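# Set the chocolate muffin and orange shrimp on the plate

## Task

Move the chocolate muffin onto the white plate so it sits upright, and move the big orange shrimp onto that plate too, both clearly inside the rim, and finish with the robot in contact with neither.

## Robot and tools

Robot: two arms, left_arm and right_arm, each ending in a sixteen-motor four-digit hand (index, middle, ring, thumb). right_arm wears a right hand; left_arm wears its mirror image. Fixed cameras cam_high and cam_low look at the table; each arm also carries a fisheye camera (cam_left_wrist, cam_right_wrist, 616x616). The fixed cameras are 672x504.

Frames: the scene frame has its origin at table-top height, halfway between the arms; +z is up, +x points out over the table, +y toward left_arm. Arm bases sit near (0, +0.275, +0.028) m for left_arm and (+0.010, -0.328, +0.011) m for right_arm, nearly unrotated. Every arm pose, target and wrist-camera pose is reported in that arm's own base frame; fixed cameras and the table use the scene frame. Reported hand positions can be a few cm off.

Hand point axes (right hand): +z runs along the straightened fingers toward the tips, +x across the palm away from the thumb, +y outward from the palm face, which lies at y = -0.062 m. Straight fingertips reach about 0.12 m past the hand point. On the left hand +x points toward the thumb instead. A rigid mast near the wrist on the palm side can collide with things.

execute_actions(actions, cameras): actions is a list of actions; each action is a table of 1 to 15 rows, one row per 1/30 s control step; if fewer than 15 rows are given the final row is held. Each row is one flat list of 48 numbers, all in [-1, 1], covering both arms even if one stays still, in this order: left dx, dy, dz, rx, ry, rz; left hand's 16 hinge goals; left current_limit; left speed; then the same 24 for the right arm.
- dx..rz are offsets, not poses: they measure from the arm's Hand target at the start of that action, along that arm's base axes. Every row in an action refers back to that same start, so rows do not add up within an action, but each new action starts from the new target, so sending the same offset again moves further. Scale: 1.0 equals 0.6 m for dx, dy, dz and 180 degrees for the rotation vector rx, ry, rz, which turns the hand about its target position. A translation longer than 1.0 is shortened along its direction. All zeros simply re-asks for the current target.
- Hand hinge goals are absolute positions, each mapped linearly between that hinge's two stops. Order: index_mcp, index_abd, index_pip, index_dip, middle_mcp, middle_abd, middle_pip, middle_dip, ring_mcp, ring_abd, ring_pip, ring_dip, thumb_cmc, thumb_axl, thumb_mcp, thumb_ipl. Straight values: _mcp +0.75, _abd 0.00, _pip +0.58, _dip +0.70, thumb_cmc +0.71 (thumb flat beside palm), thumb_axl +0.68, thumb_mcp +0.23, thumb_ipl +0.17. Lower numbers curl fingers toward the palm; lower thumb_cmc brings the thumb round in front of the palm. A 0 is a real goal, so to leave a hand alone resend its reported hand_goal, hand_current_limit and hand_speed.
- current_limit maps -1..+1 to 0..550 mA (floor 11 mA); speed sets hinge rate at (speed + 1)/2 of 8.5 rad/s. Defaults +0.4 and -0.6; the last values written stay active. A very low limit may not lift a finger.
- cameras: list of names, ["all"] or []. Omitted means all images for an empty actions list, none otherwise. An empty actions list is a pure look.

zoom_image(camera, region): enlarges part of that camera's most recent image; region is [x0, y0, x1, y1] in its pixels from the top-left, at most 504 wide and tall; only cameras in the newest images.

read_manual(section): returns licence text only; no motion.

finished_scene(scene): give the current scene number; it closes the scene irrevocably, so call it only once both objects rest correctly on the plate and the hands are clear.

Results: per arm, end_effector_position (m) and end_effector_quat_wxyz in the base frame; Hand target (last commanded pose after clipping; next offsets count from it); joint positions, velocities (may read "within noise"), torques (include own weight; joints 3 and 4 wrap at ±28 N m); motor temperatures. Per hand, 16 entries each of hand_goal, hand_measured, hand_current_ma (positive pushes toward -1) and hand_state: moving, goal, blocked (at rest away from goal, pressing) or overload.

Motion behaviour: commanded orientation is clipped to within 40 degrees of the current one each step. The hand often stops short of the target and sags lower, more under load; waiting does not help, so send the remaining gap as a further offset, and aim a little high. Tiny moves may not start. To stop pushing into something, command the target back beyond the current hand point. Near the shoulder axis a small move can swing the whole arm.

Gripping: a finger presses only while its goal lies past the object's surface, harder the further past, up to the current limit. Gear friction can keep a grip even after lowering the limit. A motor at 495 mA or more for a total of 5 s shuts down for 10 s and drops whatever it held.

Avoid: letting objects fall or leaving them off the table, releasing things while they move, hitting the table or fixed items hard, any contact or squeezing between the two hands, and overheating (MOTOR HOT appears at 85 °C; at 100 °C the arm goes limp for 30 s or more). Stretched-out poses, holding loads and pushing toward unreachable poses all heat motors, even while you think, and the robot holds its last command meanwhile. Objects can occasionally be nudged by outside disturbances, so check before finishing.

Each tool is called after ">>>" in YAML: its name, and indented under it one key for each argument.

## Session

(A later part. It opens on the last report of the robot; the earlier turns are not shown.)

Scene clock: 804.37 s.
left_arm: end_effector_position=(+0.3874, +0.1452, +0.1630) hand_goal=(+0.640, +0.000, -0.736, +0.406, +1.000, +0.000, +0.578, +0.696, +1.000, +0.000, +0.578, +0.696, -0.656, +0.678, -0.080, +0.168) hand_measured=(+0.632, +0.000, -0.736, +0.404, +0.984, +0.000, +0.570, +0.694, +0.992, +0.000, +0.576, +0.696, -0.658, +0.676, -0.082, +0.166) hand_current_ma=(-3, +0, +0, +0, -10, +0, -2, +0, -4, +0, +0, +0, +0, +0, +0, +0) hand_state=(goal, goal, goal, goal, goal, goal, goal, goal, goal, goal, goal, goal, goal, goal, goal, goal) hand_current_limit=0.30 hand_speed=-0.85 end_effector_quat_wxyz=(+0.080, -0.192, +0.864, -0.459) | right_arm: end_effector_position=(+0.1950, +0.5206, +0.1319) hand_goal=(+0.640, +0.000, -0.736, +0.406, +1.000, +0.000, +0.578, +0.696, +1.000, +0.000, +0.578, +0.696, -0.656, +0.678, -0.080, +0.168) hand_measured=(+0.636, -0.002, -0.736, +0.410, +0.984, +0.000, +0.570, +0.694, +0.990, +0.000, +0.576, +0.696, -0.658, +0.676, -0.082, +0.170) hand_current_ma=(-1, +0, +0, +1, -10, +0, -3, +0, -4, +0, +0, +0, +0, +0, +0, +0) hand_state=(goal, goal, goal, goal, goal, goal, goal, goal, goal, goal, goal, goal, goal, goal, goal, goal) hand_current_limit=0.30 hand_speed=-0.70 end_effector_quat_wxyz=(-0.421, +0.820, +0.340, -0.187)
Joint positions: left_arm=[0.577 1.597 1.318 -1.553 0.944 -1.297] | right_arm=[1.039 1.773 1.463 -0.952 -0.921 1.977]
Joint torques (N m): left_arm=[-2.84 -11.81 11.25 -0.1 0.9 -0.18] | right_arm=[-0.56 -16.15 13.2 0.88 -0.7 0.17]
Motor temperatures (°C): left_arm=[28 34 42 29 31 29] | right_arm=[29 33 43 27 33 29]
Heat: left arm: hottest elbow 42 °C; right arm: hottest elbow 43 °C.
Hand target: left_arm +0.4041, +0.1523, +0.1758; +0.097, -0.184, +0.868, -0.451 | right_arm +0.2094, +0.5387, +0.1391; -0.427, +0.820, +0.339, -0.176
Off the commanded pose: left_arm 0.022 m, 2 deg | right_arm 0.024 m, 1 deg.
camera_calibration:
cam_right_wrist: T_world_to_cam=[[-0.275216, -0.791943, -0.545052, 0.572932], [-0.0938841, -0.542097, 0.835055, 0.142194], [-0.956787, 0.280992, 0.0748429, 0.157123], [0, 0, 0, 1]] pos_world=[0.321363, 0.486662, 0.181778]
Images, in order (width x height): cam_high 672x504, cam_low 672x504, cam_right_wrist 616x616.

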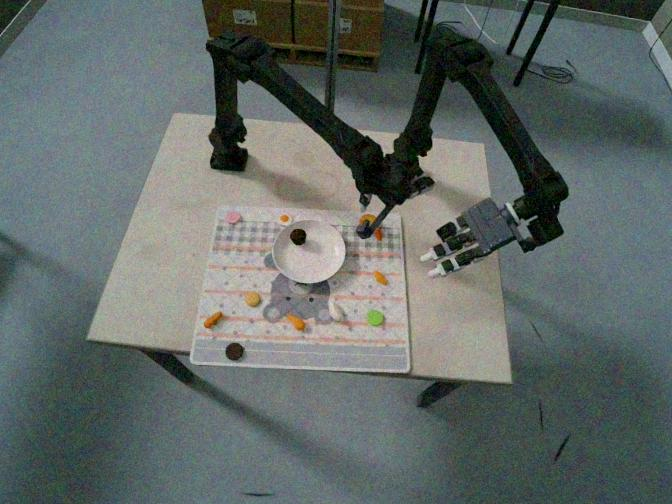

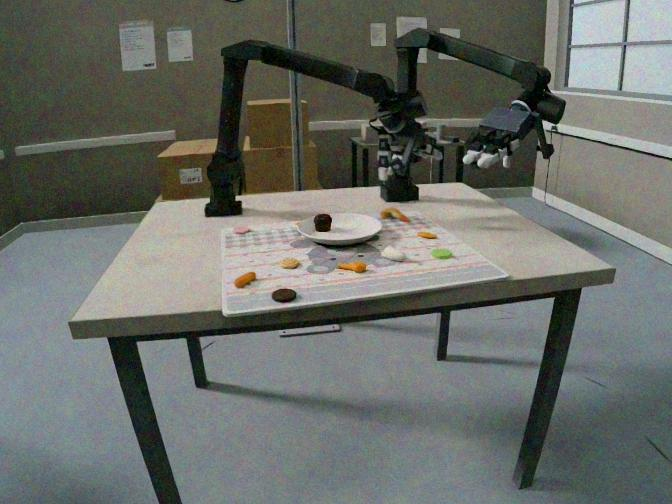

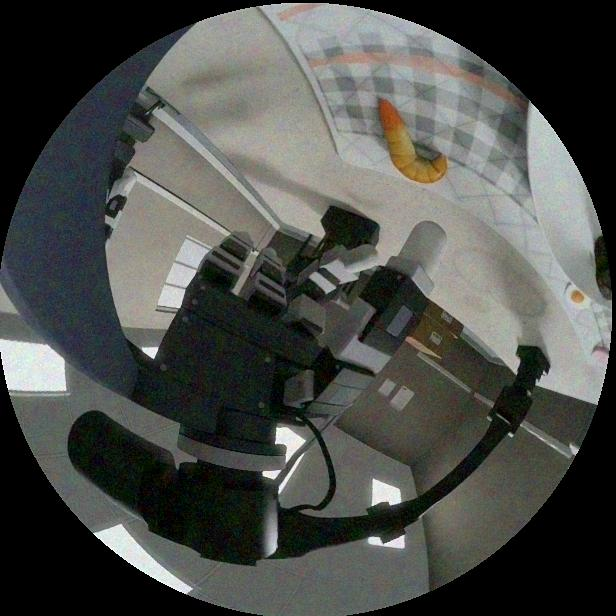

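>>> execute_actions:
  actions:
    - [[0,0,0,0,0,0,0.64,0,-0.737,0.406,1,0,0.577,0.696,1,0,0.577,0.696,-0.657,0.677,-0.08,0.168,0.3,-0.85,-0.0285,-0.01,-0.02,0,0,0.086,0.66,0,-0.737,0.406,0.66,0,-0.737,0.406,1,0,0.577,0.696,-0.657,0.677,-0.06,0.168,0.3,-0.7]]
    - [[0,0,0,0,0,0,0.64,0,-0.737,0.406,1,0,0.577,0.696,1,0,0.577,0.696,-0.657,0.677,-0.08,0.168,0.3,-0.85,-0.0285,-0.01,-0.08,0,0,0.086,0.66,0,-0.737,0.406,0.66,0,-0.737,0.406,1,0,0.577,0.696,-0.657,0.677,-0.06,0.168,0.3,-0.7]]
  cameras: ["cam_right_wrist"]

>>> zoom_image:
  camera: "cam_right_wrist"
  region: [300, 80, 520, 280]

Scene clock: 924.63 s.
left_arm: end_effector_position=(+0.3874, +0.1452, +0.1630) hand_goal=(+0.640, +0.000, -0.736, +0.406, +1.000, +0.000, +0.578, +0.696, +1.000, +0.000, +0.578, +0.696, -0.656, +0.678, -0.080, +0.168) hand_measured=(+0.632, +0.000, -0.736, +0.404, +0.984, +0.000, +0.570, +0.694, +0.992, +0.000, +0.576, +0.696, -0.658, +0.676, -0.082, +0.166) hand_current_ma=(-3, +0, +0, +0, -10, +0, -2, +0, -4, +0, +0, +0, +0, +0, +0, +0) hand_state=(goal, goal, goal, goal, goal, goal, goal, goal, goal, goal, goal, goal, goal, goal, goal, goal) hand_current_limit=0.30 hand_speed=-0.85 end_effector_quat_wxyz=(+0.080, -0.192, +0.864, -0.459) | right_arm: end_effector_position=(+0.1636, +0.5062, +0.0726) hand_goal=(+0.660, +0.000, -0.736, +0.406, +0.660, +0.000, -0.736, +0.406, +1.000, +0.000, +0.578, +0.696, -0.656, +0.678, -0.060, +0.168) hand_measured=(+0.648, -0.002, -0.736, +0.410, +0.656, +0.000, -0.730, +0.408, +0.990, +0.000, +0.576, +0.696, -0.658, +0.676, -0.064, +0.170) hand_current_ma=(-6, +0, +0, +1, -1, +0, +2, +0, -4, +0, +0, +0, +0, +0, -1, +0) hand_state=(goal, goal, goal, goal, goal, goal, goal, goal, goal, goal, goal, goal, goal, goal, goal, goal) hand_current_limit=0.30 hand_speed=-0.70 end_effector_quat_wxyz=(-0.357, +0.710, +0.529, -0.298)
Joint positions: left_arm=[0.577 1.597 1.318 -1.553 0.944 -1.297] | right_arm=[1.096 2.002 1.637 -1.538 -0.926 1.219]
Joint torques (N m): left_arm=[-2.84 -11.75 11.26 -0.09 0.89 -0.17] | right_arm=[-0.15 -19.66 8.73 -0.57 -0.76 0]
Motor temperatures (°C): left_arm=[28 34 43 29 31 29] | right_arm=[29 34 50 27 33 29]
Heat: left arm: hottest elbow 43 °C; right arm: hottest elbow 50 °C.
Hand target: left_arm +0.4041, +0.1523, +0.1758; +0.097, -0.184, +0.868, -0.451 | right_arm +0.1751, +0.5267, +0.0792; -0.364, +0.699, +0.546, -0.284
Off the commanded pose: left_arm 0.022 m, 2 deg | right_arm 0.024 m, 3 deg.
previous command not reached (right arm): moving toward its pose would have brought a part of the arm too close to another arm.
led back after a hold (right arm): the arm was led back toward your command in small steps, so it may still be short of it.
camera_calibration:
cam_right_wrist: T_world_to_cam=[[0.136058, -0.837725, -0.528871, 0.475243], [0.195051, -0.500736, 0.843338, 0.112078], [-0.97131, -0.2179, 0.09527, 0.388945], [0, 0, 0, 1]] pos_world=[0.291265, 0.538995, 0.119768]
Images, in order (width x height): cam_right_wrist 616x616.

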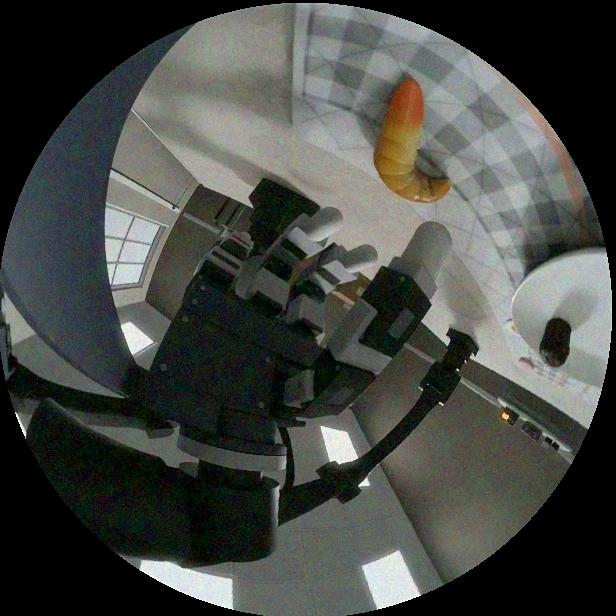

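Scaled by 2.291 from the camera's 616x616 image, which has a finer 880x880 frame.

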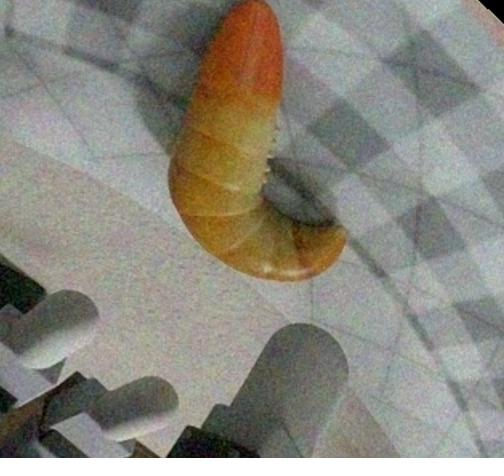

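>>> execute_actions:
  actions:
    - [[0,0,0,0,0,0,0.64,0,-0.737,0.406,1,0,0.577,0.696,1,0,0.577,0.696,-0.657,0.677,-0.08,0.168,0.3,-0.85,0,0,0,0,0,0,0.66,0,-0.737,0.406,0.66,0,-0.737,0.406,1,0,-0.9,-0.2,-0.657,0.677,-0.06,0.168,0.3,-0.5]]
    - [[0,0,0,0,0,0,0.64,0,-0.737,0.406,1,0,0.577,0.696,1,0,0.577,0.696,-0.657,0.677,-0.08,0.168,0.3,-0.85,-0.0168,-0.0162,-0.05,0,0,0,0.66,0,-0.737,0.406,0.66,0,-0.737,0.406,1,0,-0.9,-0.2,-0.657,0.677,-0.06,0.168,0.3,-0.5]]
  cameras: ["cam_right_wrist","cam_low"]

>>> zoom_image:
  camera: "cam_right_wrist"
  region: [280, 80, 500, 280]

Scene clock: 979.17 s.
left_arm: end_effector_position=(+0.3874, +0.1452, +0.1630) hand_goal=(+0.640, +0.000, -0.736, +0.406, +1.000, +0.000, +0.578, +0.696, +1.000, +0.000, +0.578, +0.696, -0.656, +0.678, -0.080, +0.168) hand_measured=(+0.632, +0.000, -0.736, +0.404, +0.984, +0.000, +0.570, +0.694, +0.992, +0.000, +0.576, +0.696, -0.658, +0.676, -0.082, +0.166) hand_current_ma=(-3, +0, +0, +0, -10, +0, -2, +0, -4, +0, +0, +0, +0, +0, +0, +0) hand_state=(goal, goal, goal, goal, goal, goal, goal, goal, goal, goal, goal, goal, goal, goal, goal, goal) hand_current_limit=0.30 hand_speed=-0.85 end_effector_quat_wxyz=(+0.080, -0.192, +0.864, -0.459) | right_arm: end_effector_position=(+0.1701, +0.5191, +0.0665) hand_goal=(+0.660, +0.000, -0.736, +0.406, +0.660, +0.000, -0.736, +0.406, +1.000, +0.000, -0.900, -0.200, -0.656, +0.678, -0.060, +0.168) hand_measured=(+0.648, -0.002, -0.736, +0.410, +0.656, +0.000, -0.730, +0.408, +0.990, +0.000, -0.894, -0.196, -0.658, +0.676, -0.064, +0.170) hand_current_ma=(-6, +0, +0, +1, -1, +0, +2, +0, -4, +0, +1, +1, +0, +0, -1, +0) hand_state=(goal, goal, goal, goal, goal, goal, goal, goal, goal, goal, goal, goal, goal, goal, goal, goal) hand_current_limit=0.30 hand_speed=-0.50 end_effector_quat_wxyz=(-0.370, +0.699, +0.548, -0.272)
Joint positions: left_arm=[0.577 1.597 1.318 -1.553 0.944 -1.297] | right_arm=[1.096 2.002 1.631 -1.476 -0.926 1.199]
Joint torques (N m): left_arm=[-2.9 -11.75 11.26 -0.09 0.91 -0.17] | right_arm=[0.32 -18.61 6.83 0.09 -0.76 0.01]
Heat: left arm: hottest elbow 43 °C; right arm: hottest elbow 46 °C.
Hand target: left_arm +0.4041, +0.1523, +0.1758; +0.097, -0.184, +0.868, -0.451 | right_arm +0.1651, +0.5171, +0.0493; -0.364, +0.699, +0.546, -0.284
Off the commanded pose: left_arm 0.022 m, 2 deg | right_arm 0.018 m, 2 deg.
held back during your reply time (right arm), on 799 control steps: a part of the arm was too close to another arm, or the arm's last command would have brought one too close.
led back after a hold (right arm): the arm was led back toward your command in small steps, so it may still be short of it.
pose unreachable (right arm): on one or more control steps of this call, first in action 0 (counted from 0), this arm could not follow its commanded pose, so it was not sent that pose on those steps. It may still have moved: this result reports where it is.
cause: moving toward the commanded pose would bring a part of the arm too close to another arm (a part of this arm just beyond joint 6 (wrist roll) and a part of the left arm just beyond its joint 1 (waist), at the place that arm is still heading or pushing toward).
camera_calibration:
cam_right_wrist: T_world_to_cam=[[0.161764, -0.799473, -0.578511, 0.460997], [0.176152, -0.553423, 0.814059, 0.155008], [-0.97098, -0.233592, 0.0513051, 0.409642], [0, 0, 0, 1]] pos_world=[0.295876, 0.550029, 0.11949]
Images, in order (width x height): cam_low 672x504, cam_right_wrist 616x616.

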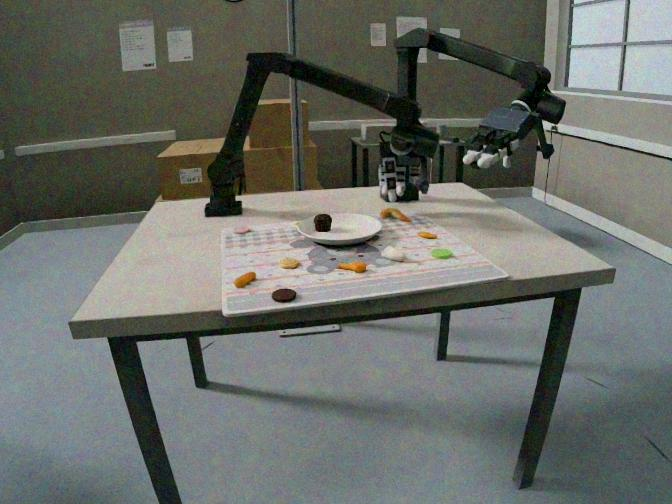

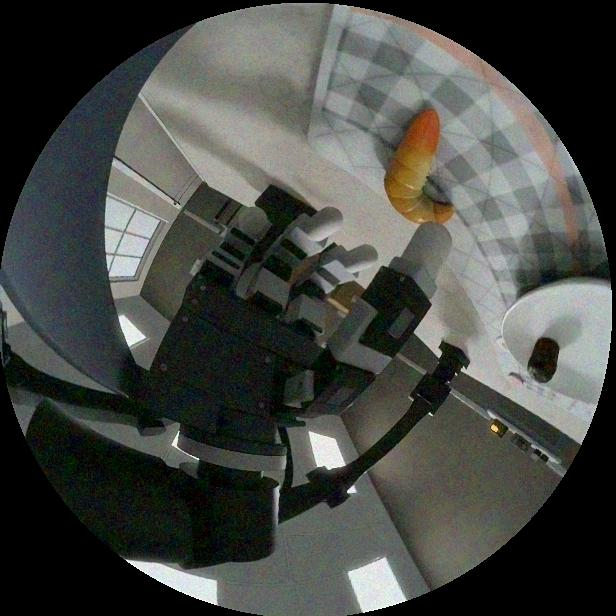

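Scaled by 2.291 from the camera's 616x616 image, which has a finer 880x880 frame.

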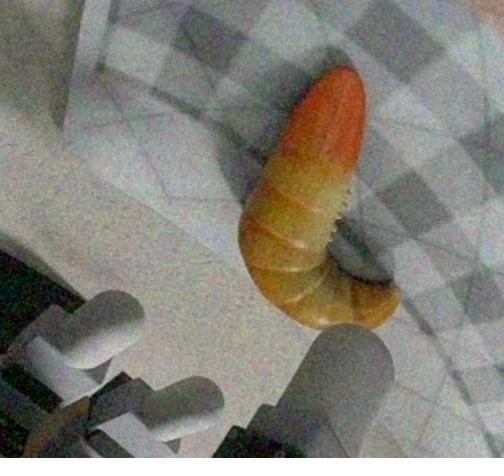

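>>> execute_actions:
  actions:
    - [[0,0,0,0,0,0,0.64,0,-0.737,0.406,1,0,0.577,0.696,1,0,0.577,0.696,-0.657,0.677,-0.08,0.168,0.3,-0.85,0,0,-0.05,0,0,0,0.66,0,-0.737,0.406,0.66,0,-0.737,0.406,1,0,-0.9,-0.2,-0.657,0.677,-0.06,0.168,0.3,-0.5]]
  cameras: ["cam_right_wrist"]

>>> zoom_image:
  camera: "cam_right_wrist"
  region: [280, 100, 500, 300]

Scene clock: 986.67 s.
left_arm: end_effector_position=(+0.3874, +0.1452, +0.1630) hand_goal=(+0.640, +0.000, -0.736, +0.406, +1.000, +0.000, +0.578, +0.696, +1.000, +0.000, +0.578, +0.696, -0.656, +0.678, -0.080, +0.168) hand_measured=(+0.632, +0.000, -0.736, +0.404, +0.984, +0.000, +0.570, +0.694, +0.992, +0.000, +0.576, +0.696, -0.658, +0.676, -0.082, +0.166) hand_current_ma=(-3, +0, +0, +0, -10, +0, -2, +0, -4, +0, +0, +0, +0, +0, +0, +0) hand_state=(goal, goal, goal, goal, goal, goal, goal, goal, goal, goal, goal, goal, goal, goal, goal, goal) hand_current_limit=0.30 hand_speed=-0.85 end_effector_quat_wxyz=(+0.080, -0.192, +0.864, -0.459) | right_arm: end_effector_position=(+0.1701, +0.5190, +0.0363) hand_goal=(+0.660, +0.000, -0.736, +0.406, +0.660, +0.000, -0.736, +0.406, +1.000, +0.000, -0.900, -0.200, -0.656, +0.678, -0.060, +0.168) hand_measured=(+0.648, -0.002, -0.736, +0.410, +0.656, +0.000, -0.730, +0.408, +0.990, +0.000, -0.894, -0.196, -0.658, +0.676, -0.064, +0.170) hand_current_ma=(-6, +0, +0, +1, -1, +0, +2, +0, -4, +0, +1, +1, +0, +0, -1, +0) hand_state=(goal, goal, goal, goal, goal, goal, goal, goal, goal, goal, goal, goal, goal, goal, goal, goal) hand_current_limit=0.30 hand_speed=-0.50 end_effector_quat_wxyz=(-0.370, +0.699, +0.548, -0.272)
Joint positions: left_arm=[0.577 1.597 1.318 -1.553 0.944 -1.297] | right_arm=[1.096 2.034 1.597 -1.411 -0.926 1.199]
Joint torques (N m): left_arm=[-2.9 -11.75 11.23 -0.12 0.9 -0.17] | right_arm=[0.38 -18.49 6.84 0.13 -0.76 0.01]
Motor temperatures (°C): left_arm=[28 34 43 29 31 29] | right_arm=[29 36 45 27 33 29]
Heat: left arm: hottest elbow 43 °C; right arm: hottest elbow 45 °C.
Hand target: left_arm +0.4041, +0.1523, +0.1758; +0.097, -0.184, +0.868, -0.451 | right_arm +0.1651, +0.5171, +0.0192; -0.364, +0.699, +0.546, -0.284
Off the commanded pose: left_arm 0.022 m, 2 deg | right_arm 0.018 m, 1 deg.
camera_calibration:
cam_right_wrist: T_world_to_cam=[[0.161527, -0.800046, -0.577786, 0.443788], [0.176569, -0.552598, 0.81453, 0.179054], [-0.970944, -0.233587, 0.0520036, 0.411121], [0, 0, 0, 1]] pos_world=[0.295876, 0.550028, 0.0891893]
Images, in order (width x height): cam_right_wrist 616x616.

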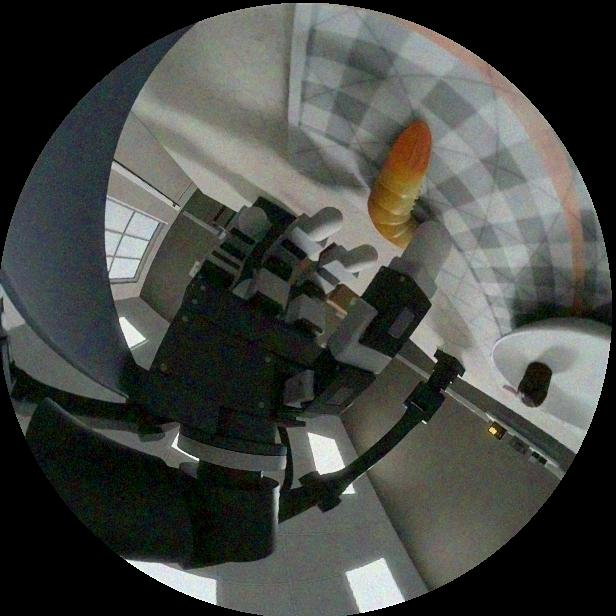

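Scaled by 2.291 from the camera's 616x616 image, which has a finer 880x880 frame.

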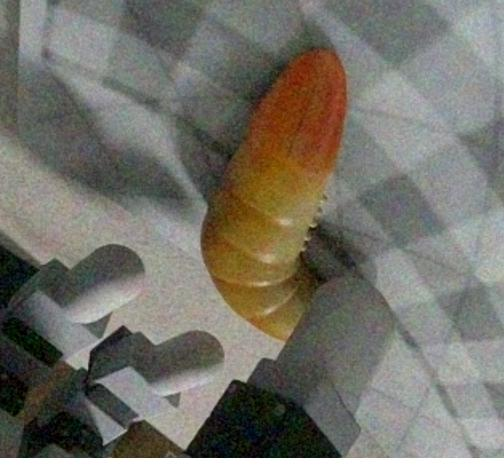

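>>> execute_actions:
  actions:
    - [[0,0,0,0,0,0,0.64,0,-0.737,0.406,1,0,0.577,0.696,1,0,0.577,0.696,-0.657,0.677,-0.08,0.168,0.3,-0.85,-0.003,0.003,-0.04,0,0,0,0.66,0,-0.737,0.406,0.66,0,-0.737,0.406,1,0,-0.9,-0.2,-0.657,0.677,-0.06,0.168,0.3,-0.5]]
  cameras: ["cam_right_wrist"]

>>> zoom_image:
  camera: "cam_right_wrist"
  region: [280, 100, 500, 300]

Scene clock: 1000.03 s.
left_arm: end_effector_position=(+0.3874, +0.1452, +0.1630) hand_goal=(+0.640, +0.000, -0.736, +0.406, +1.000, +0.000, +0.578, +0.696, +1.000, +0.000, +0.578, +0.696, -0.656, +0.678, -0.080, +0.168) hand_measured=(+0.632, +0.000, -0.736, +0.404, +0.984, +0.000, +0.570, +0.694, +0.992, +0.000, +0.576, +0.696, -0.658, +0.676, -0.082, +0.166) hand_current_ma=(-3, +0, +0, +0, -10, +0, -2, +0, -4, +0, +0, +0, +0, +0, +0, +0) hand_state=(goal, goal, goal, goal, goal, goal, goal, goal, goal, goal, goal, goal, goal, goal, goal, goal) hand_current_limit=0.30 hand_speed=-0.85 end_effector_quat_wxyz=(+0.080, -0.192, +0.864, -0.459) | right_arm: end_effector_position=(+0.1696, +0.5223, +0.0131) hand_goal=(+0.660, +0.000, -0.736, +0.406, +0.660, +0.000, -0.736, +0.406, +1.000, +0.000, -0.900, -0.200, -0.656, +0.678, -0.060, +0.168) hand_measured=(+0.648, -0.002, -0.736, +0.410, +0.656, +0.000, -0.730, +0.408, +0.990, +0.000, -0.894, -0.196, -0.658, +0.676, -0.064, +0.170) hand_current_ma=(-6, +0, +0, +1, -1, +0, +2, +0, -4, +0, +1, +1, +0, +0, -1, +0) hand_state=(goal, goal, goal, goal, goal, goal, goal, goal, goal, goal, goal, goal, goal, goal, goal, goal) hand_current_limit=0.30 hand_speed=-0.50 end_effector_quat_wxyz=(-0.371, +0.697, +0.551, -0.270)
Joint positions: left_arm=[0.577 1.597 1.318 -1.553 0.944 -1.297] | right_arm=[1.1 2.063 1.581 -1.357 -0.926 1.199]
Joint torques (N m): left_arm=[-2.84 -11.87 11.23 -0.09 0.9 -0.17] | right_arm=[0.32 -18.49 6.68 0.12 -0.8 0.08]
Heat: left arm: hottest elbow 43 °C; right arm: hottest elbow 44 °C.
Hand target: left_arm +0.4041, +0.1523, +0.1758; +0.097, -0.184, +0.868, -0.451 | right_arm +0.1634, +0.5188, -0.0049; -0.364, +0.699, +0.546, -0.284
Off the commanded pose: left_arm 0.022 m, 2 deg | right_arm 0.019 m, 2 deg.
camera_calibration:
cam_right_wrist: T_world_to_cam=[[0.166302, -0.795551, -0.582616, 0.429972], [0.175616, -0.557503, 0.811387, 0.202534], [-0.970311, -0.237252, 0.0469976, 0.414558], [0, 0, 0, 1]] pos_world=[0.295177, 0.553333, 0.0666918]
Images, in order (width x height): cam_right_wrist 616x616.

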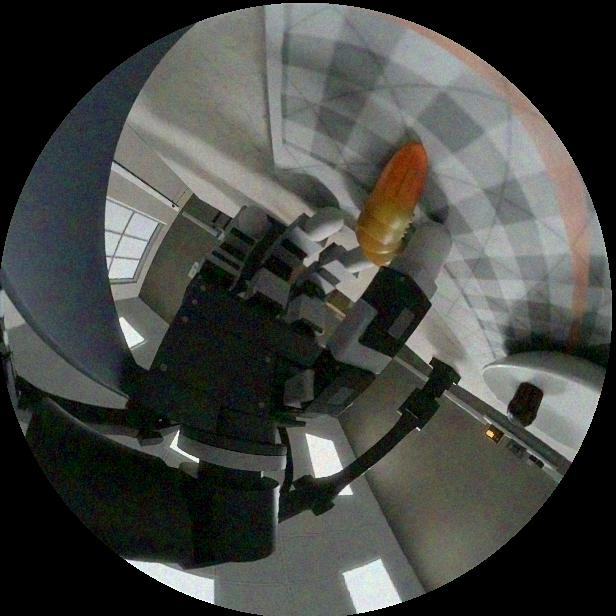

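Scaled by 2.291 from the camera's 616x616 image, which has a finer 880x880 frame.

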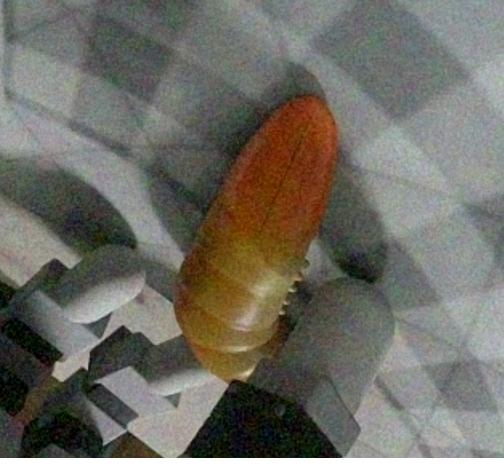

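>>> execute_actions:
  actions:
    - [[0,0,0,0,0,0,0.64,0,-0.737,0.406,1,0,0.577,0.696,1,0,0.577,0.696,-0.657,0.677,-0.08,0.168,0.3,-0.85,0,0,0,0,0,0,0.57,0,-0.737,0.406,0.57,0,-0.737,0.406,1,0,-0.9,-0.2,-0.657,0.677,-0.12,0.168,0.2,-0.87]]
    - [[0,0,0,0,0,0,0.64,0,-0.737,0.406,1,0,0.577,0.696,1,0,0.577,0.696,-0.657,0.677,-0.08,0.168,0.3,-0.85,0,0,0,0,0,0,0.50,0,-0.737,0.406,0.50,0,-0.737,0.406,1,0,-0.9,-0.2,-0.657,0.677,-0.17,0.168,0.2,-0.87]]
  cameras: ["cam_right_wrist"]

>>> zoom_image:
  camera: "cam_right_wrist"
  region: [280, 100, 500, 300]

Scene clock: 1011.60 s.
left_arm: end_effector_position=(+0.3874, +0.1452, +0.1630) hand_goal=(+0.640, +0.000, -0.736, +0.406, +1.000, +0.000, +0.578, +0.696, +1.000, +0.000, +0.578, +0.696, -0.656, +0.678, -0.080, +0.168) hand_measured=(+0.632, +0.000, -0.736, +0.404, +0.984, +0.000, +0.570, +0.694, +0.992, +0.000, +0.576, +0.696, -0.658, +0.676, -0.082, +0.166) hand_current_ma=(-3, +0, +0, +0, -10, +0, -2, +0, -4, +0, +0, +0, +0, +0, +0, +0) hand_state=(goal, goal, goal, goal, goal, goal, goal, goal, goal, goal, goal, goal, goal, goal, goal, goal) hand_current_limit=0.30 hand_speed=-0.85 end_effector_quat_wxyz=(+0.080, -0.192, +0.864, -0.459) | right_arm: end_effector_position=(+0.1694, +0.5223, +0.0131) hand_goal=(+0.500, +0.000, -0.736, +0.406, +0.500, +0.000, -0.736, +0.406, +1.000, +0.000, -0.900, -0.200, -0.656, +0.678, -0.170, +0.168) hand_measured=(+0.512, -0.002, -0.732, +0.410, +0.500, +0.000, -0.730, +0.408, +0.990, +0.000, -0.894, -0.196, -0.658, +0.676, -0.156, +0.170) hand_current_ma=(+5, +0, +1, +1, +0, +0, +2, +0, -4, +0, +1, +1, +0, +0, +10, +0) hand_state=(goal, goal, goal, goal, goal, goal, goal, goal, goal, goal, goal, goal, goal, goal, goal, goal) hand_current_limit=0.20 hand_speed=-0.87 end_effector_quat_wxyz=(-0.371, +0.697, +0.551, -0.270)
Joint positions: left_arm=[0.577 1.597 1.318 -1.553 0.944 -1.297] | right_arm=[1.1 2.063 1.581 -1.357 -0.926 1.199]
Joint torques (N m): left_arm=[-2.9 -11.81 11.26 -0.1 0.91 -0.17] | right_arm=[0.44 -18.61 6.67 0.14 -0.79 0.09]
Heat: left arm: hottest elbow 43 °C; right arm: hottest elbow 44 °C.
Hand target: left_arm +0.4041, +0.1523, +0.1758; +0.097, -0.184, +0.868, -0.451 | right_arm +0.1633, +0.5188, -0.0049; -0.364, +0.699, +0.546, -0.284
Off the commanded pose: left_arm 0.022 m, 2 deg | right_arm 0.019 m, 2 deg.
camera_calibration:
cam_right_wrist: T_world_to_cam=[[0.166558, -0.795516, -0.582591, 0.429988], [0.175788, -0.557423, 0.811405, 0.202529], [-0.970236, -0.237558, 0.0469989, 0.414535], [0, 0, 0, 1]] pos_world=[0.294977, 0.553433, 0.0666918]
Images, in order (width x height): cam_right_wrist 616x616.

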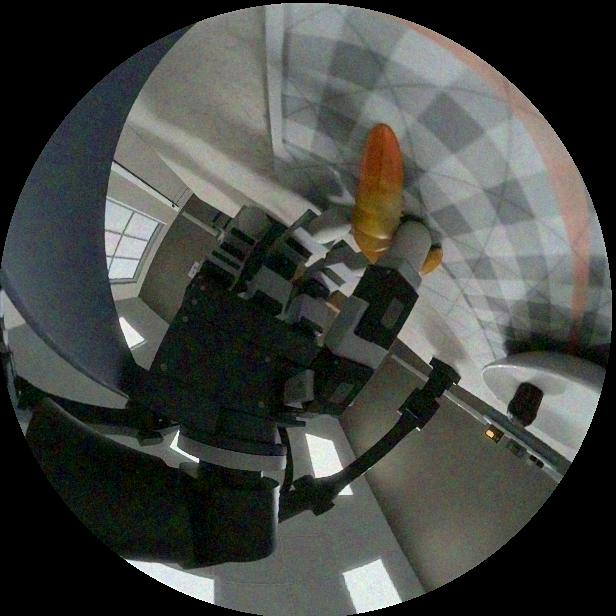

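Scaled by 2.291 from the camera's 616x616 image, which has a finer 880x880 frame.

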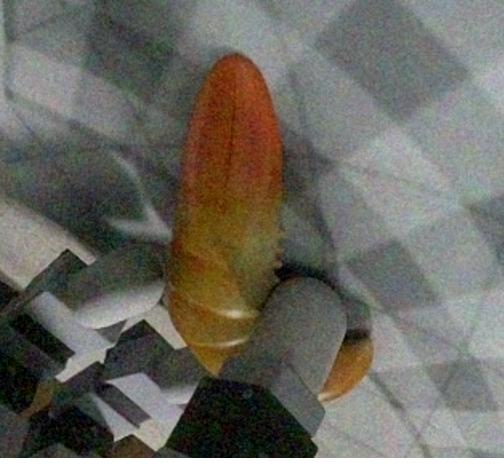

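>>> execute_actions:
  actions:
    - [[0,0,0,0,0,0,0.64,0,-0.737,0.406,1,0,0.577,0.696,1,0,0.577,0.696,-0.657,0.677,-0.08,0.168,0.3,-0.85,0,0,0,0,0,0,0.50,0,-0.737,0.406,0.43,0,-0.737,0.406,1,0,-0.9,-0.2,-0.657,0.677,-0.17,0.168,0.2,-0.87]]
    - [[0,0,0,0,0,0,0.64,0,-0.737,0.406,1,0,0.577,0.696,1,0,0.577,0.696,-0.657,0.677,-0.08,0.168,0.3,-0.85,0,0,0,0,0,0,0.46,0,-0.737,0.406,0.38,0,-0.737,0.406,1,0,-0.9,-0.2,-0.657,0.677,-0.21,0.168,0.2,-0.87]]
  cameras: ["cam_right_wrist"]

>>> zoom_image:
  camera: "cam_right_wrist"
  region: [280, 100, 500, 300]

Scene clock: 1023.13 s.
left_arm: end_effector_position=(+0.3874, +0.1452, +0.1630) hand_goal=(+0.640, +0.000, -0.736, +0.406, +1.000, +0.000, +0.578, +0.696, +1.000, +0.000, +0.578, +0.696, -0.656, +0.678, -0.080, +0.168) hand_measured=(+0.632, +0.000, -0.736, +0.404, +0.984, +0.000, +0.570, +0.694, +0.992, +0.000, +0.576, +0.696, -0.658, +0.676, -0.082, +0.166) hand_current_ma=(-3, +0, +0, +0, -10, +0, -2, +0, -4, +0, +0, +0, +0, +0, +0, +0) hand_state=(goal, goal, goal, goal, goal, goal, goal, goal, goal, goal, goal, goal, goal, goal, goal, goal) hand_current_limit=0.30 hand_speed=-0.85 end_effector_quat_wxyz=(+0.080, -0.192, +0.864, -0.459) | right_arm: end_effector_position=(+0.1692, +0.5224, +0.0132) hand_goal=(+0.460, +0.000, -0.736, +0.406, +0.380, +0.000, -0.736, +0.406, +1.000, +0.000, -0.900, -0.200, -0.656, +0.678, -0.210, +0.168) hand_measured=(+0.490, -0.002, -0.730, +0.408, +0.422, +0.000, -0.722, +0.408, +0.990, +0.000, -0.894, -0.196, -0.654, +0.678, -0.156, +0.182) hand_current_ma=(+27, +0, +2, +0, +51, +0, +6, +0, -4, +0, +1, +1, +0, +0, +111, +12) hand_state=(blocked, goal, goal, goal, blocked, goal, goal, goal, goal, goal, goal, goal, goal, goal, blocked, goal) hand_current_limit=0.20 hand_speed=-0.87 end_effector_quat_wxyz=(-0.371, +0.697, +0.551, -0.270)
Joint positions: left_arm=[0.577 1.597 1.318 -1.553 0.944 -1.297] | right_arm=[1.101 2.063 1.581 -1.357 -0.927 1.199]
Joint torques (N m): left_arm=[-2.9 -11.81 11.25 -0.09 0.9 -0.17] | right_arm=[0.32 -18.61 6.64 0.12 -0.77 0.08]
Heat: left arm: hottest elbow 43 °C; right arm: hottest elbow 43 °C.
Hand target: left_arm +0.4041, +0.1523, +0.1758; +0.097, -0.184, +0.868, -0.451 | right_arm +0.1633, +0.5188, -0.0049; -0.364, +0.699, +0.546, -0.284
Off the commanded pose: left_arm 0.022 m, 2 deg | right_arm 0.019 m, 2 deg.
camera_calibration:
cam_right_wrist: T_world_to_cam=[[0.166588, -0.795351, -0.582808, 0.430111], [0.176246, -0.55753, 0.811232, 0.202629], [-0.970147, -0.237859, 0.0472993, 0.414412], [0, 0, 0, 1]] pos_world=[0.294677, 0.553633, 0.0666917]
Images, in order (width x height): cam_right_wrist 616x616.

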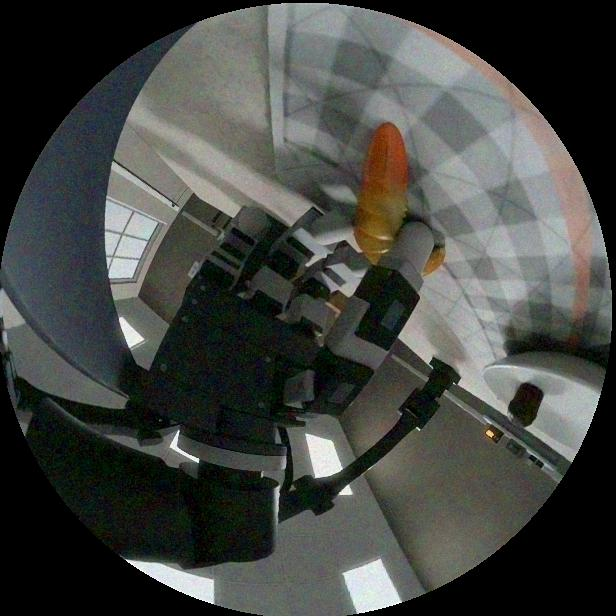

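Scaled by 2.291 from the camera's 616x616 image, which has a finer 880x880 frame.

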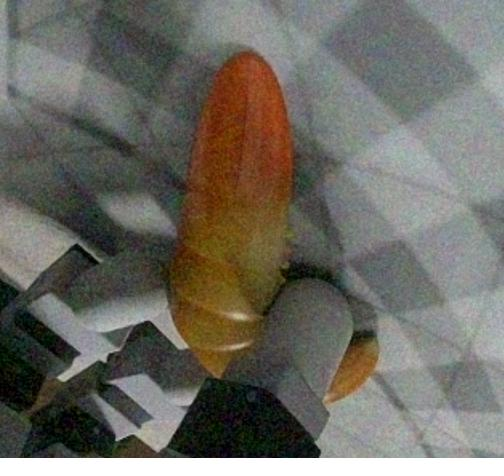

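>>> execute_actions:
  actions:
    - [[0,0,0,0,0,0,0.64,0,-0.737,0.406,1,0,0.577,0.696,1,0,0.577,0.696,-0.657,0.677,-0.08,0.168,0.3,-0.85,0,0,0,0,0,0,0.43,0,-0.742,0.40,0.36,0,-0.742,0.40,1,0,-0.9,-0.2,-0.657,0.677,-0.26,0.155,0.4,-0.87]]
    - [[0,0,0,0,0,0,0.64,0,-0.737,0.406,1,0,0.577,0.696,1,0,0.577,0.696,-0.657,0.677,-0.08,0.168,0.3,-0.85,0,0,0,0,0,0,0.39,0,-0.75,0.385,0.32,0,-0.75,0.385,1,0,-0.9,-0.2,-0.657,0.677,-0.33,0.13,0.5,-0.87]]
  cameras: ["cam_right_wrist"]

>>> zoom_image:
  camera: "cam_right_wrist"
  region: [280, 100, 500, 300]

Scene clock: 1038.93 s.
left_arm: end_effector_position=(+0.3874, +0.1452, +0.1630) hand_goal=(+0.640, +0.000, -0.736, +0.406, +1.000, +0.000, +0.578, +0.696, +1.000, +0.000, +0.578, +0.696, -0.656, +0.678, -0.080, +0.168) hand_measured=(+0.632, +0.000, -0.736, +0.404, +0.984, +0.000, +0.570, +0.694, +0.992, +0.000, +0.576, +0.696, -0.658, +0.676, -0.082, +0.166) hand_current_ma=(-3, +0, +0, +0, -10, +0, -2, +0, -4, +0, +0, +0, +0, +0, +0, +0) hand_state=(goal, goal, goal, goal, goal, goal, goal, goal, goal, goal, goal, goal, goal, goal, goal, goal) hand_current_limit=0.30 hand_speed=-0.85 end_effector_quat_wxyz=(+0.080, -0.192, +0.864, -0.459) | right_arm: end_effector_position=(+0.1692, +0.5224, +0.0132) hand_goal=(+0.390, +0.000, -0.750, +0.386, +0.320, +0.000, -0.750, +0.386, +1.000, +0.000, -0.900, -0.200, -0.656, +0.678, -0.330, +0.130) hand_measured=(+0.474, -0.002, -0.730, +0.404, +0.388, +0.000, -0.722, +0.400, +0.990, +0.000, -0.894, -0.196, -0.652, +0.678, -0.156, +0.182) hand_current_ma=(+164, +0, +13, +11, +114, +0, +21, +6, -4, +0, +1, +1, +1, +0, +412, +110) hand_state=(blocked, goal, blocked, goal, blocked, goal, blocked, goal, goal, goal, goal, goal, goal, goal, blocked, blocked) hand_current_limit=0.50 hand_speed=-0.87 end_effector_quat_wxyz=(-0.371, +0.697, +0.551, -0.270)
Joint positions: left_arm=[0.577 1.597 1.318 -1.553 0.944 -1.297] | right_arm=[1.101 2.063 1.581 -1.357 -0.927 1.2]
Joint torques (N m): left_arm=[-2.9 -11.81 11.23 -0.1 0.9 -0.17] | right_arm=[0.26 -18.55 6.64 0.14 -0.76 0.08]
Heat: left arm: hottest elbow 43 °C; right arm: hottest elbow 43 °C.
Hand target: left_arm +0.4041, +0.1523, +0.1758; +0.097, -0.184, +0.868, -0.451 | right_arm +0.1633, +0.5188, -0.0049; -0.364, +0.699, +0.546, -0.284
Off the commanded pose: left_arm 0.022 m, 2 deg | right_arm 0.019 m, 2 deg.
camera_calibration:
cam_right_wrist: T_world_to_cam=[[0.16637, -0.79557, -0.582571, 0.430201], [0.17625, -0.557298, 0.81139, 0.202433], [-0.970184, -0.23767, 0.0475015, 0.414281], [0, 0, 0, 1]] pos_world=[0.294677, 0.553533, 0.0666916]
Images, in order (width x height): cam_right_wrist 616x616.

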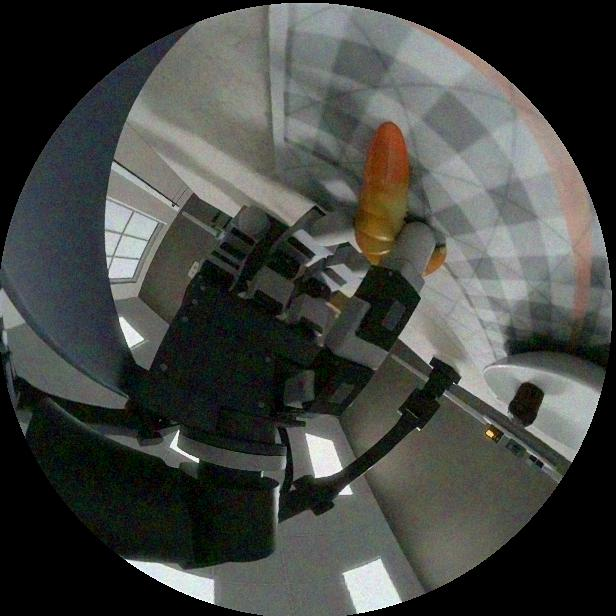

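Scaled by 2.291 from the camera's 616x616 image, which has a finer 880x880 frame.

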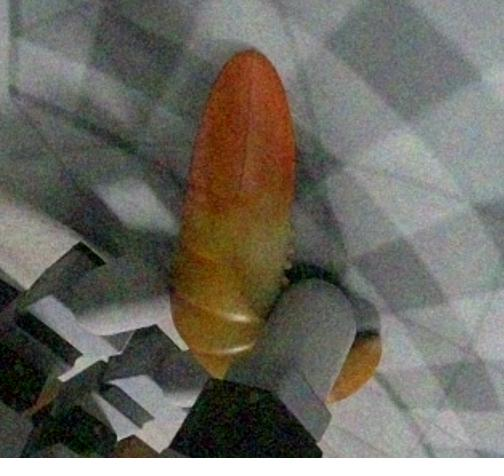

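>>> execute_actions:
  actions:
    - [[0,0,0,0,0,0,0.64,0,-0.737,0.406,1,0,0.577,0.696,1,0,0.577,0.696,-0.657,0.677,-0.08,0.168,0.3,-0.85,0,0,0.03,0,0,0,0.35,0,-0.76,0.37,0.27,0,-0.76,0.37,1,0,-0.9,-0.2,-0.657,0.677,-0.36,0.12,0.55,-0.87]]
    - [[0,0,0,0,0,0,0.64,0,-0.737,0.406,1,0,0.577,0.696,1,0,0.577,0.696,-0.657,0.677,-0.08,0.168,0.3,-0.85,0,0,0.06,0,0,0,0.35,0,-0.76,0.37,0.27,0,-0.76,0.37,1,0,-0.9,-0.2,-0.657,0.677,-0.36,0.12,0.55,-0.87]]
  cameras: ["cam_right_wrist","cam_low"]

>>> zoom_image:
  camera: "cam_right_wrist"
  region: [280, 100, 500, 300]

>>> zoom_image:
  camera: "cam_low"
  region: [330, 150, 450, 240]

Scene clock: 1052.57 s.
left_arm: end_effector_position=(+0.3874, +0.1452, +0.1630) hand_goal=(+0.640, +0.000, -0.736, +0.406, +1.000, +0.000, +0.578, +0.696, +1.000, +0.000, +0.578, +0.696, -0.656, +0.678, -0.080, +0.168) hand_measured=(+0.632, +0.000, -0.736, +0.404, +0.984, +0.000, +0.570, +0.694, +0.992, +0.000, +0.576, +0.696, -0.658, +0.676, -0.082, +0.166) hand_current_ma=(-3, +0, +0, +0, -10, +0, -2, +0, -4, +0, +0, +0, +0, +0, +0, +0) hand_state=(goal, goal, goal, goal, goal, goal, goal, goal, goal, goal, goal, goal, goal, goal, goal, goal) hand_current_limit=0.30 hand_speed=-0.85 end_effector_quat_wxyz=(+0.080, -0.192, +0.864, -0.459) | right_arm: end_effector_position=(+0.1599, +0.5043, +0.0295) hand_goal=(+0.350, +0.000, -0.760, +0.370, +0.270, +0.000, -0.760, +0.370, +1.000, +0.000, -0.900, -0.200, -0.656, +0.678, -0.360, +0.120) hand_measured=(+0.438, -0.002, -0.740, +0.372, +0.272, +0.000, -0.760, +0.368, +0.990, +0.000, -0.894, -0.196, -0.694, +0.660, -0.160, +0.174) hand_current_ma=(+182, +0, +14, +0, +0, +0, +0, +0, -4, +0, +1, +1, -41, -15, +426, +115) hand_state=(blocked, goal, blocked, goal, goal, goal, goal, goal, goal, goal, goal, goal, blocked, goal, blocked, blocked) hand_current_limit=0.55 hand_speed=-0.87 end_effector_quat_wxyz=(-0.357, +0.705, +0.535, -0.300)
Joint positions: left_arm=[0.577 1.597 1.318 -1.553 0.944 -1.297] | right_arm=[1.101 2.043 1.581 -1.451 -0.927 1.2]
Joint torques (N m): left_arm=[-2.9 -11.87 11.25 -0.1 0.9 -0.17] | right_arm=[0.38 -21.89 10.02 -0.8 -0.74 0.1]
Heat: left arm: hottest elbow 43 °C; right arm: hottest elbow 43 °C.
Hand target: left_arm +0.4041, +0.1523, +0.1758; +0.097, -0.184, +0.868, -0.451 | right_arm +0.1633, +0.5187, +0.0491; -0.364, +0.699, +0.546, -0.284
Off the commanded pose: left_arm 0.022 m, 2 deg | right_arm 0.025 m, 2 deg.
camera_calibration:
cam_right_wrist: T_world_to_cam=[[0.147338, -0.832382, -0.534259, 0.447089], [0.204074, -0.502948, 0.839879, 0.148081], [-0.967805, -0.232774, 0.0957639, 0.396005], [0, 0, 0, 1]] pos_world=[0.287163, 0.538805, 0.0765679]
Images, in order (width x height): cam_low 672x504, cam_right_wrist 616x616.

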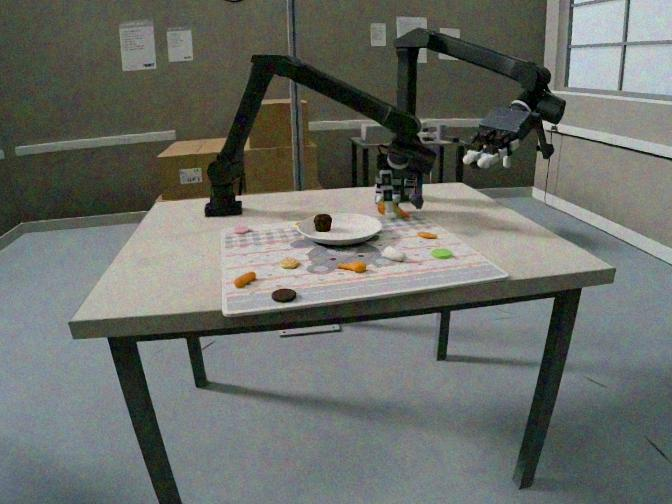

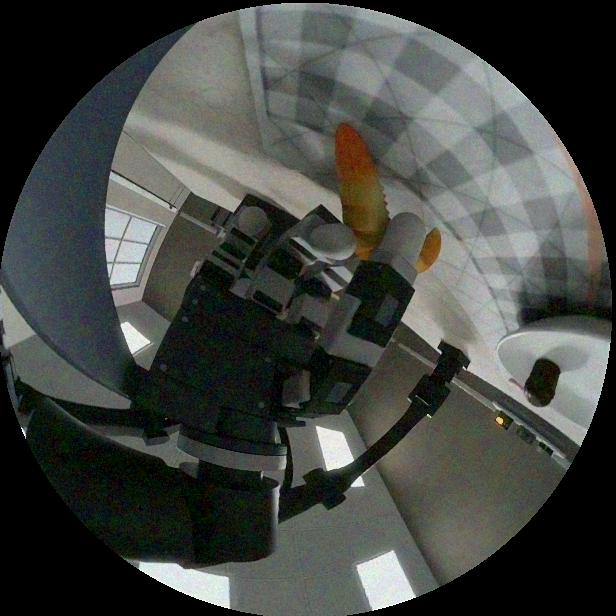

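Scaled by 2.291 from the camera's 616x616 image, which has a finer 880x880 frame.

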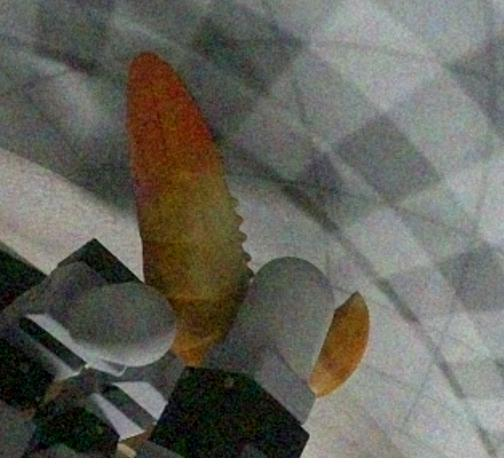

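Scaled by 4.200 from the camera's 672x504 image, which has a finer 960x720 frame.

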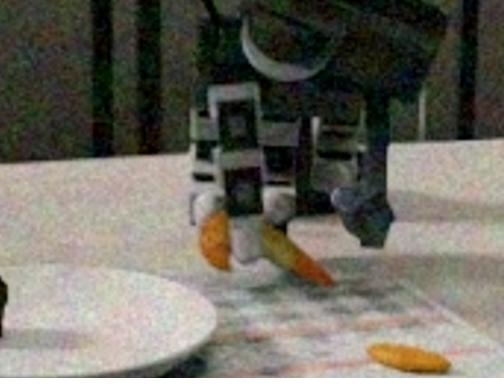

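>>> execute_actions:
  actions:
    - [[0,0,0,0,0,0,0.64,0,-0.737,0.406,1,0,0.577,0.696,1,0,0.577,0.696,-0.657,0.677,-0.08,0.168,0.3,-0.85,0.01,0.015,0.04,0,0,0,0.32,0,-0.76,0.37,0.30,0,-0.76,0.37,1,0,-0.9,-0.2,-0.657,0.677,-0.36,0.12,0.55,-0.87]]
  cameras: ["cam_right_wrist","cam_low"]

>>> zoom_image:
  camera: "cam_right_wrist"
  region: [280, 100, 500, 300]

>>> zoom_image:
  camera: "cam_low"
  region: [330, 150, 450, 240]

Scene clock: 1061.57 s.
left_arm: end_effector_position=(+0.3874, +0.1452, +0.1630) hand_goal=(+0.640, +0.000, -0.736, +0.406, +1.000, +0.000, +0.578, +0.696, +1.000, +0.000, +0.578, +0.696, -0.656, +0.678, -0.080, +0.168) hand_measured=(+0.632, +0.000, -0.736, +0.404, +0.984, +0.000, +0.570, +0.694, +0.992, +0.000, +0.576, +0.696, -0.658, +0.676, -0.082, +0.166) hand_current_ma=(-3, +0, +0, +0, -10, +0, -2, +0, -4, +0, +0, +0, +0, +0, +0, +0) hand_state=(goal, goal, goal, goal, goal, goal, goal, goal, goal, goal, goal, goal, goal, goal, goal, goal) hand_current_limit=0.30 hand_speed=-0.85 end_effector_quat_wxyz=(+0.080, -0.192, +0.864, -0.459) | right_arm: end_effector_position=(+0.1627, +0.5098, +0.0515) hand_goal=(+0.320, +0.000, -0.760, +0.370, +0.300, +0.000, -0.760, +0.370, +1.000, +0.000, -0.900, -0.200, -0.656, +0.678, -0.360, +0.120) hand_measured=(+0.384, -0.002, -0.764, +0.362, +0.294, +0.000, -0.760, +0.368, +0.990, +0.000, -0.894, -0.196, -0.702, +0.656, -0.168, +0.174) hand_current_ma=(+103, +0, -1, -3, -2, +0, +0, +0, -4, +0, +1, +1, -56, -21, +426, +114) hand_state=(blocked, goal, goal, goal, goal, goal, goal, goal, goal, goal, goal, goal, blocked, blocked, blocked, blocked) hand_current_limit=0.55 hand_speed=-0.87 end_effector_quat_wxyz=(-0.355, +0.706, +0.532, -0.305)
Joint positions: left_arm=[0.577 1.597 1.318 -1.553 0.944 -1.297] | right_arm=[1.101 2.041 1.638 -1.523 -0.927 1.2]
Joint torques (N m): left_arm=[-2.84 -11.87 11.25 -0.08 0.91 -0.18] | right_arm=[0.21 -21.77 11.25 -0.87 -0.7 0.07]
Heat: left arm: hottest elbow 43 °C; right arm: hottest elbow 43 °C.
Hand target: left_arm +0.4041, +0.1523, +0.1758; +0.097, -0.184, +0.868, -0.451 | right_arm +0.1693, +0.5277, +0.0731; -0.364, +0.699, +0.546, -0.284
Off the commanded pose: left_arm 0.022 m, 2 deg | right_arm 0.029 m, 3 deg.
camera_calibration:
cam_right_wrist: T_world_to_cam=[[0.144515, -0.837974, -0.526227, 0.465885], [0.208575, -0.494064, 0.844036, 0.126382], [-0.96727, -0.231733, 0.103381, 0.396836], [0, 0, 0, 1]] pos_world=[0.29016, 0.5448, 0.0974643]
Images, in order (width x height): cam_low 672x504, cam_right_wrist 616x616.

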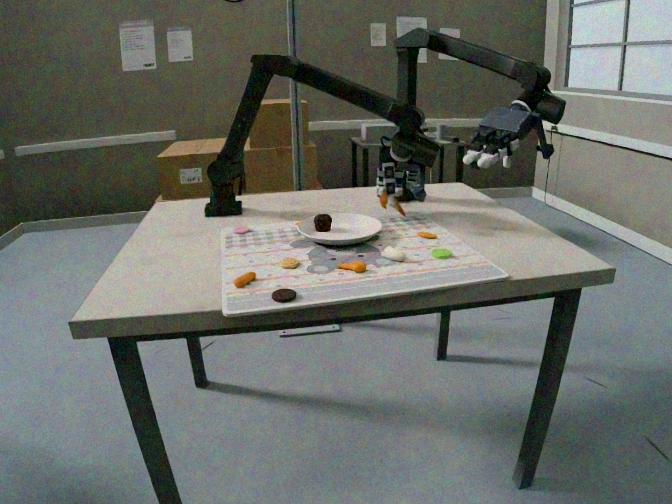

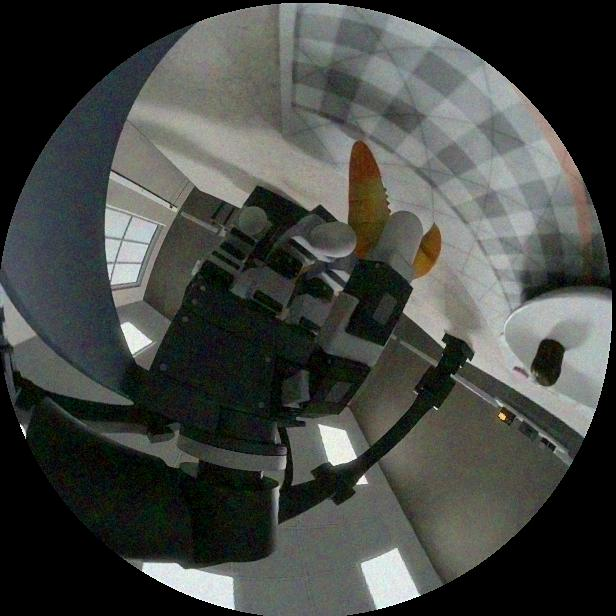

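Scaled by 2.291 from the camera's 616x616 image, which has a finer 880x880 frame.

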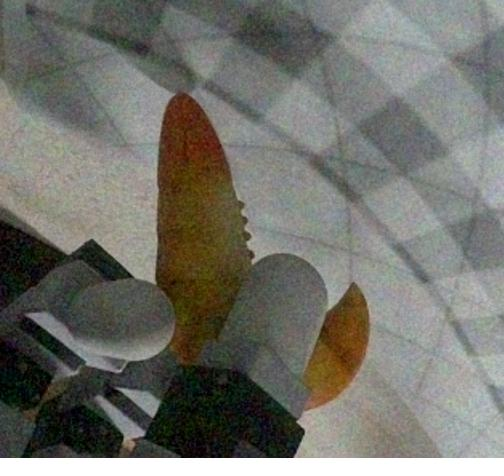

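Scaled by 4.200 from the camera's 672x504 image, which has a finer 960x720 frame.

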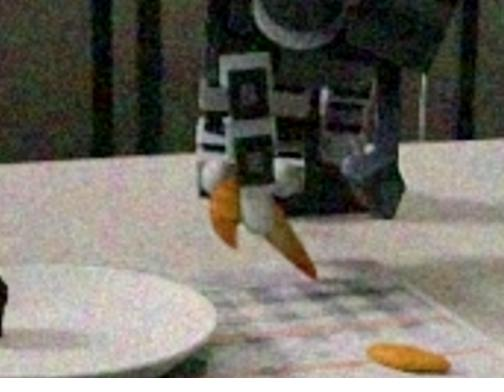

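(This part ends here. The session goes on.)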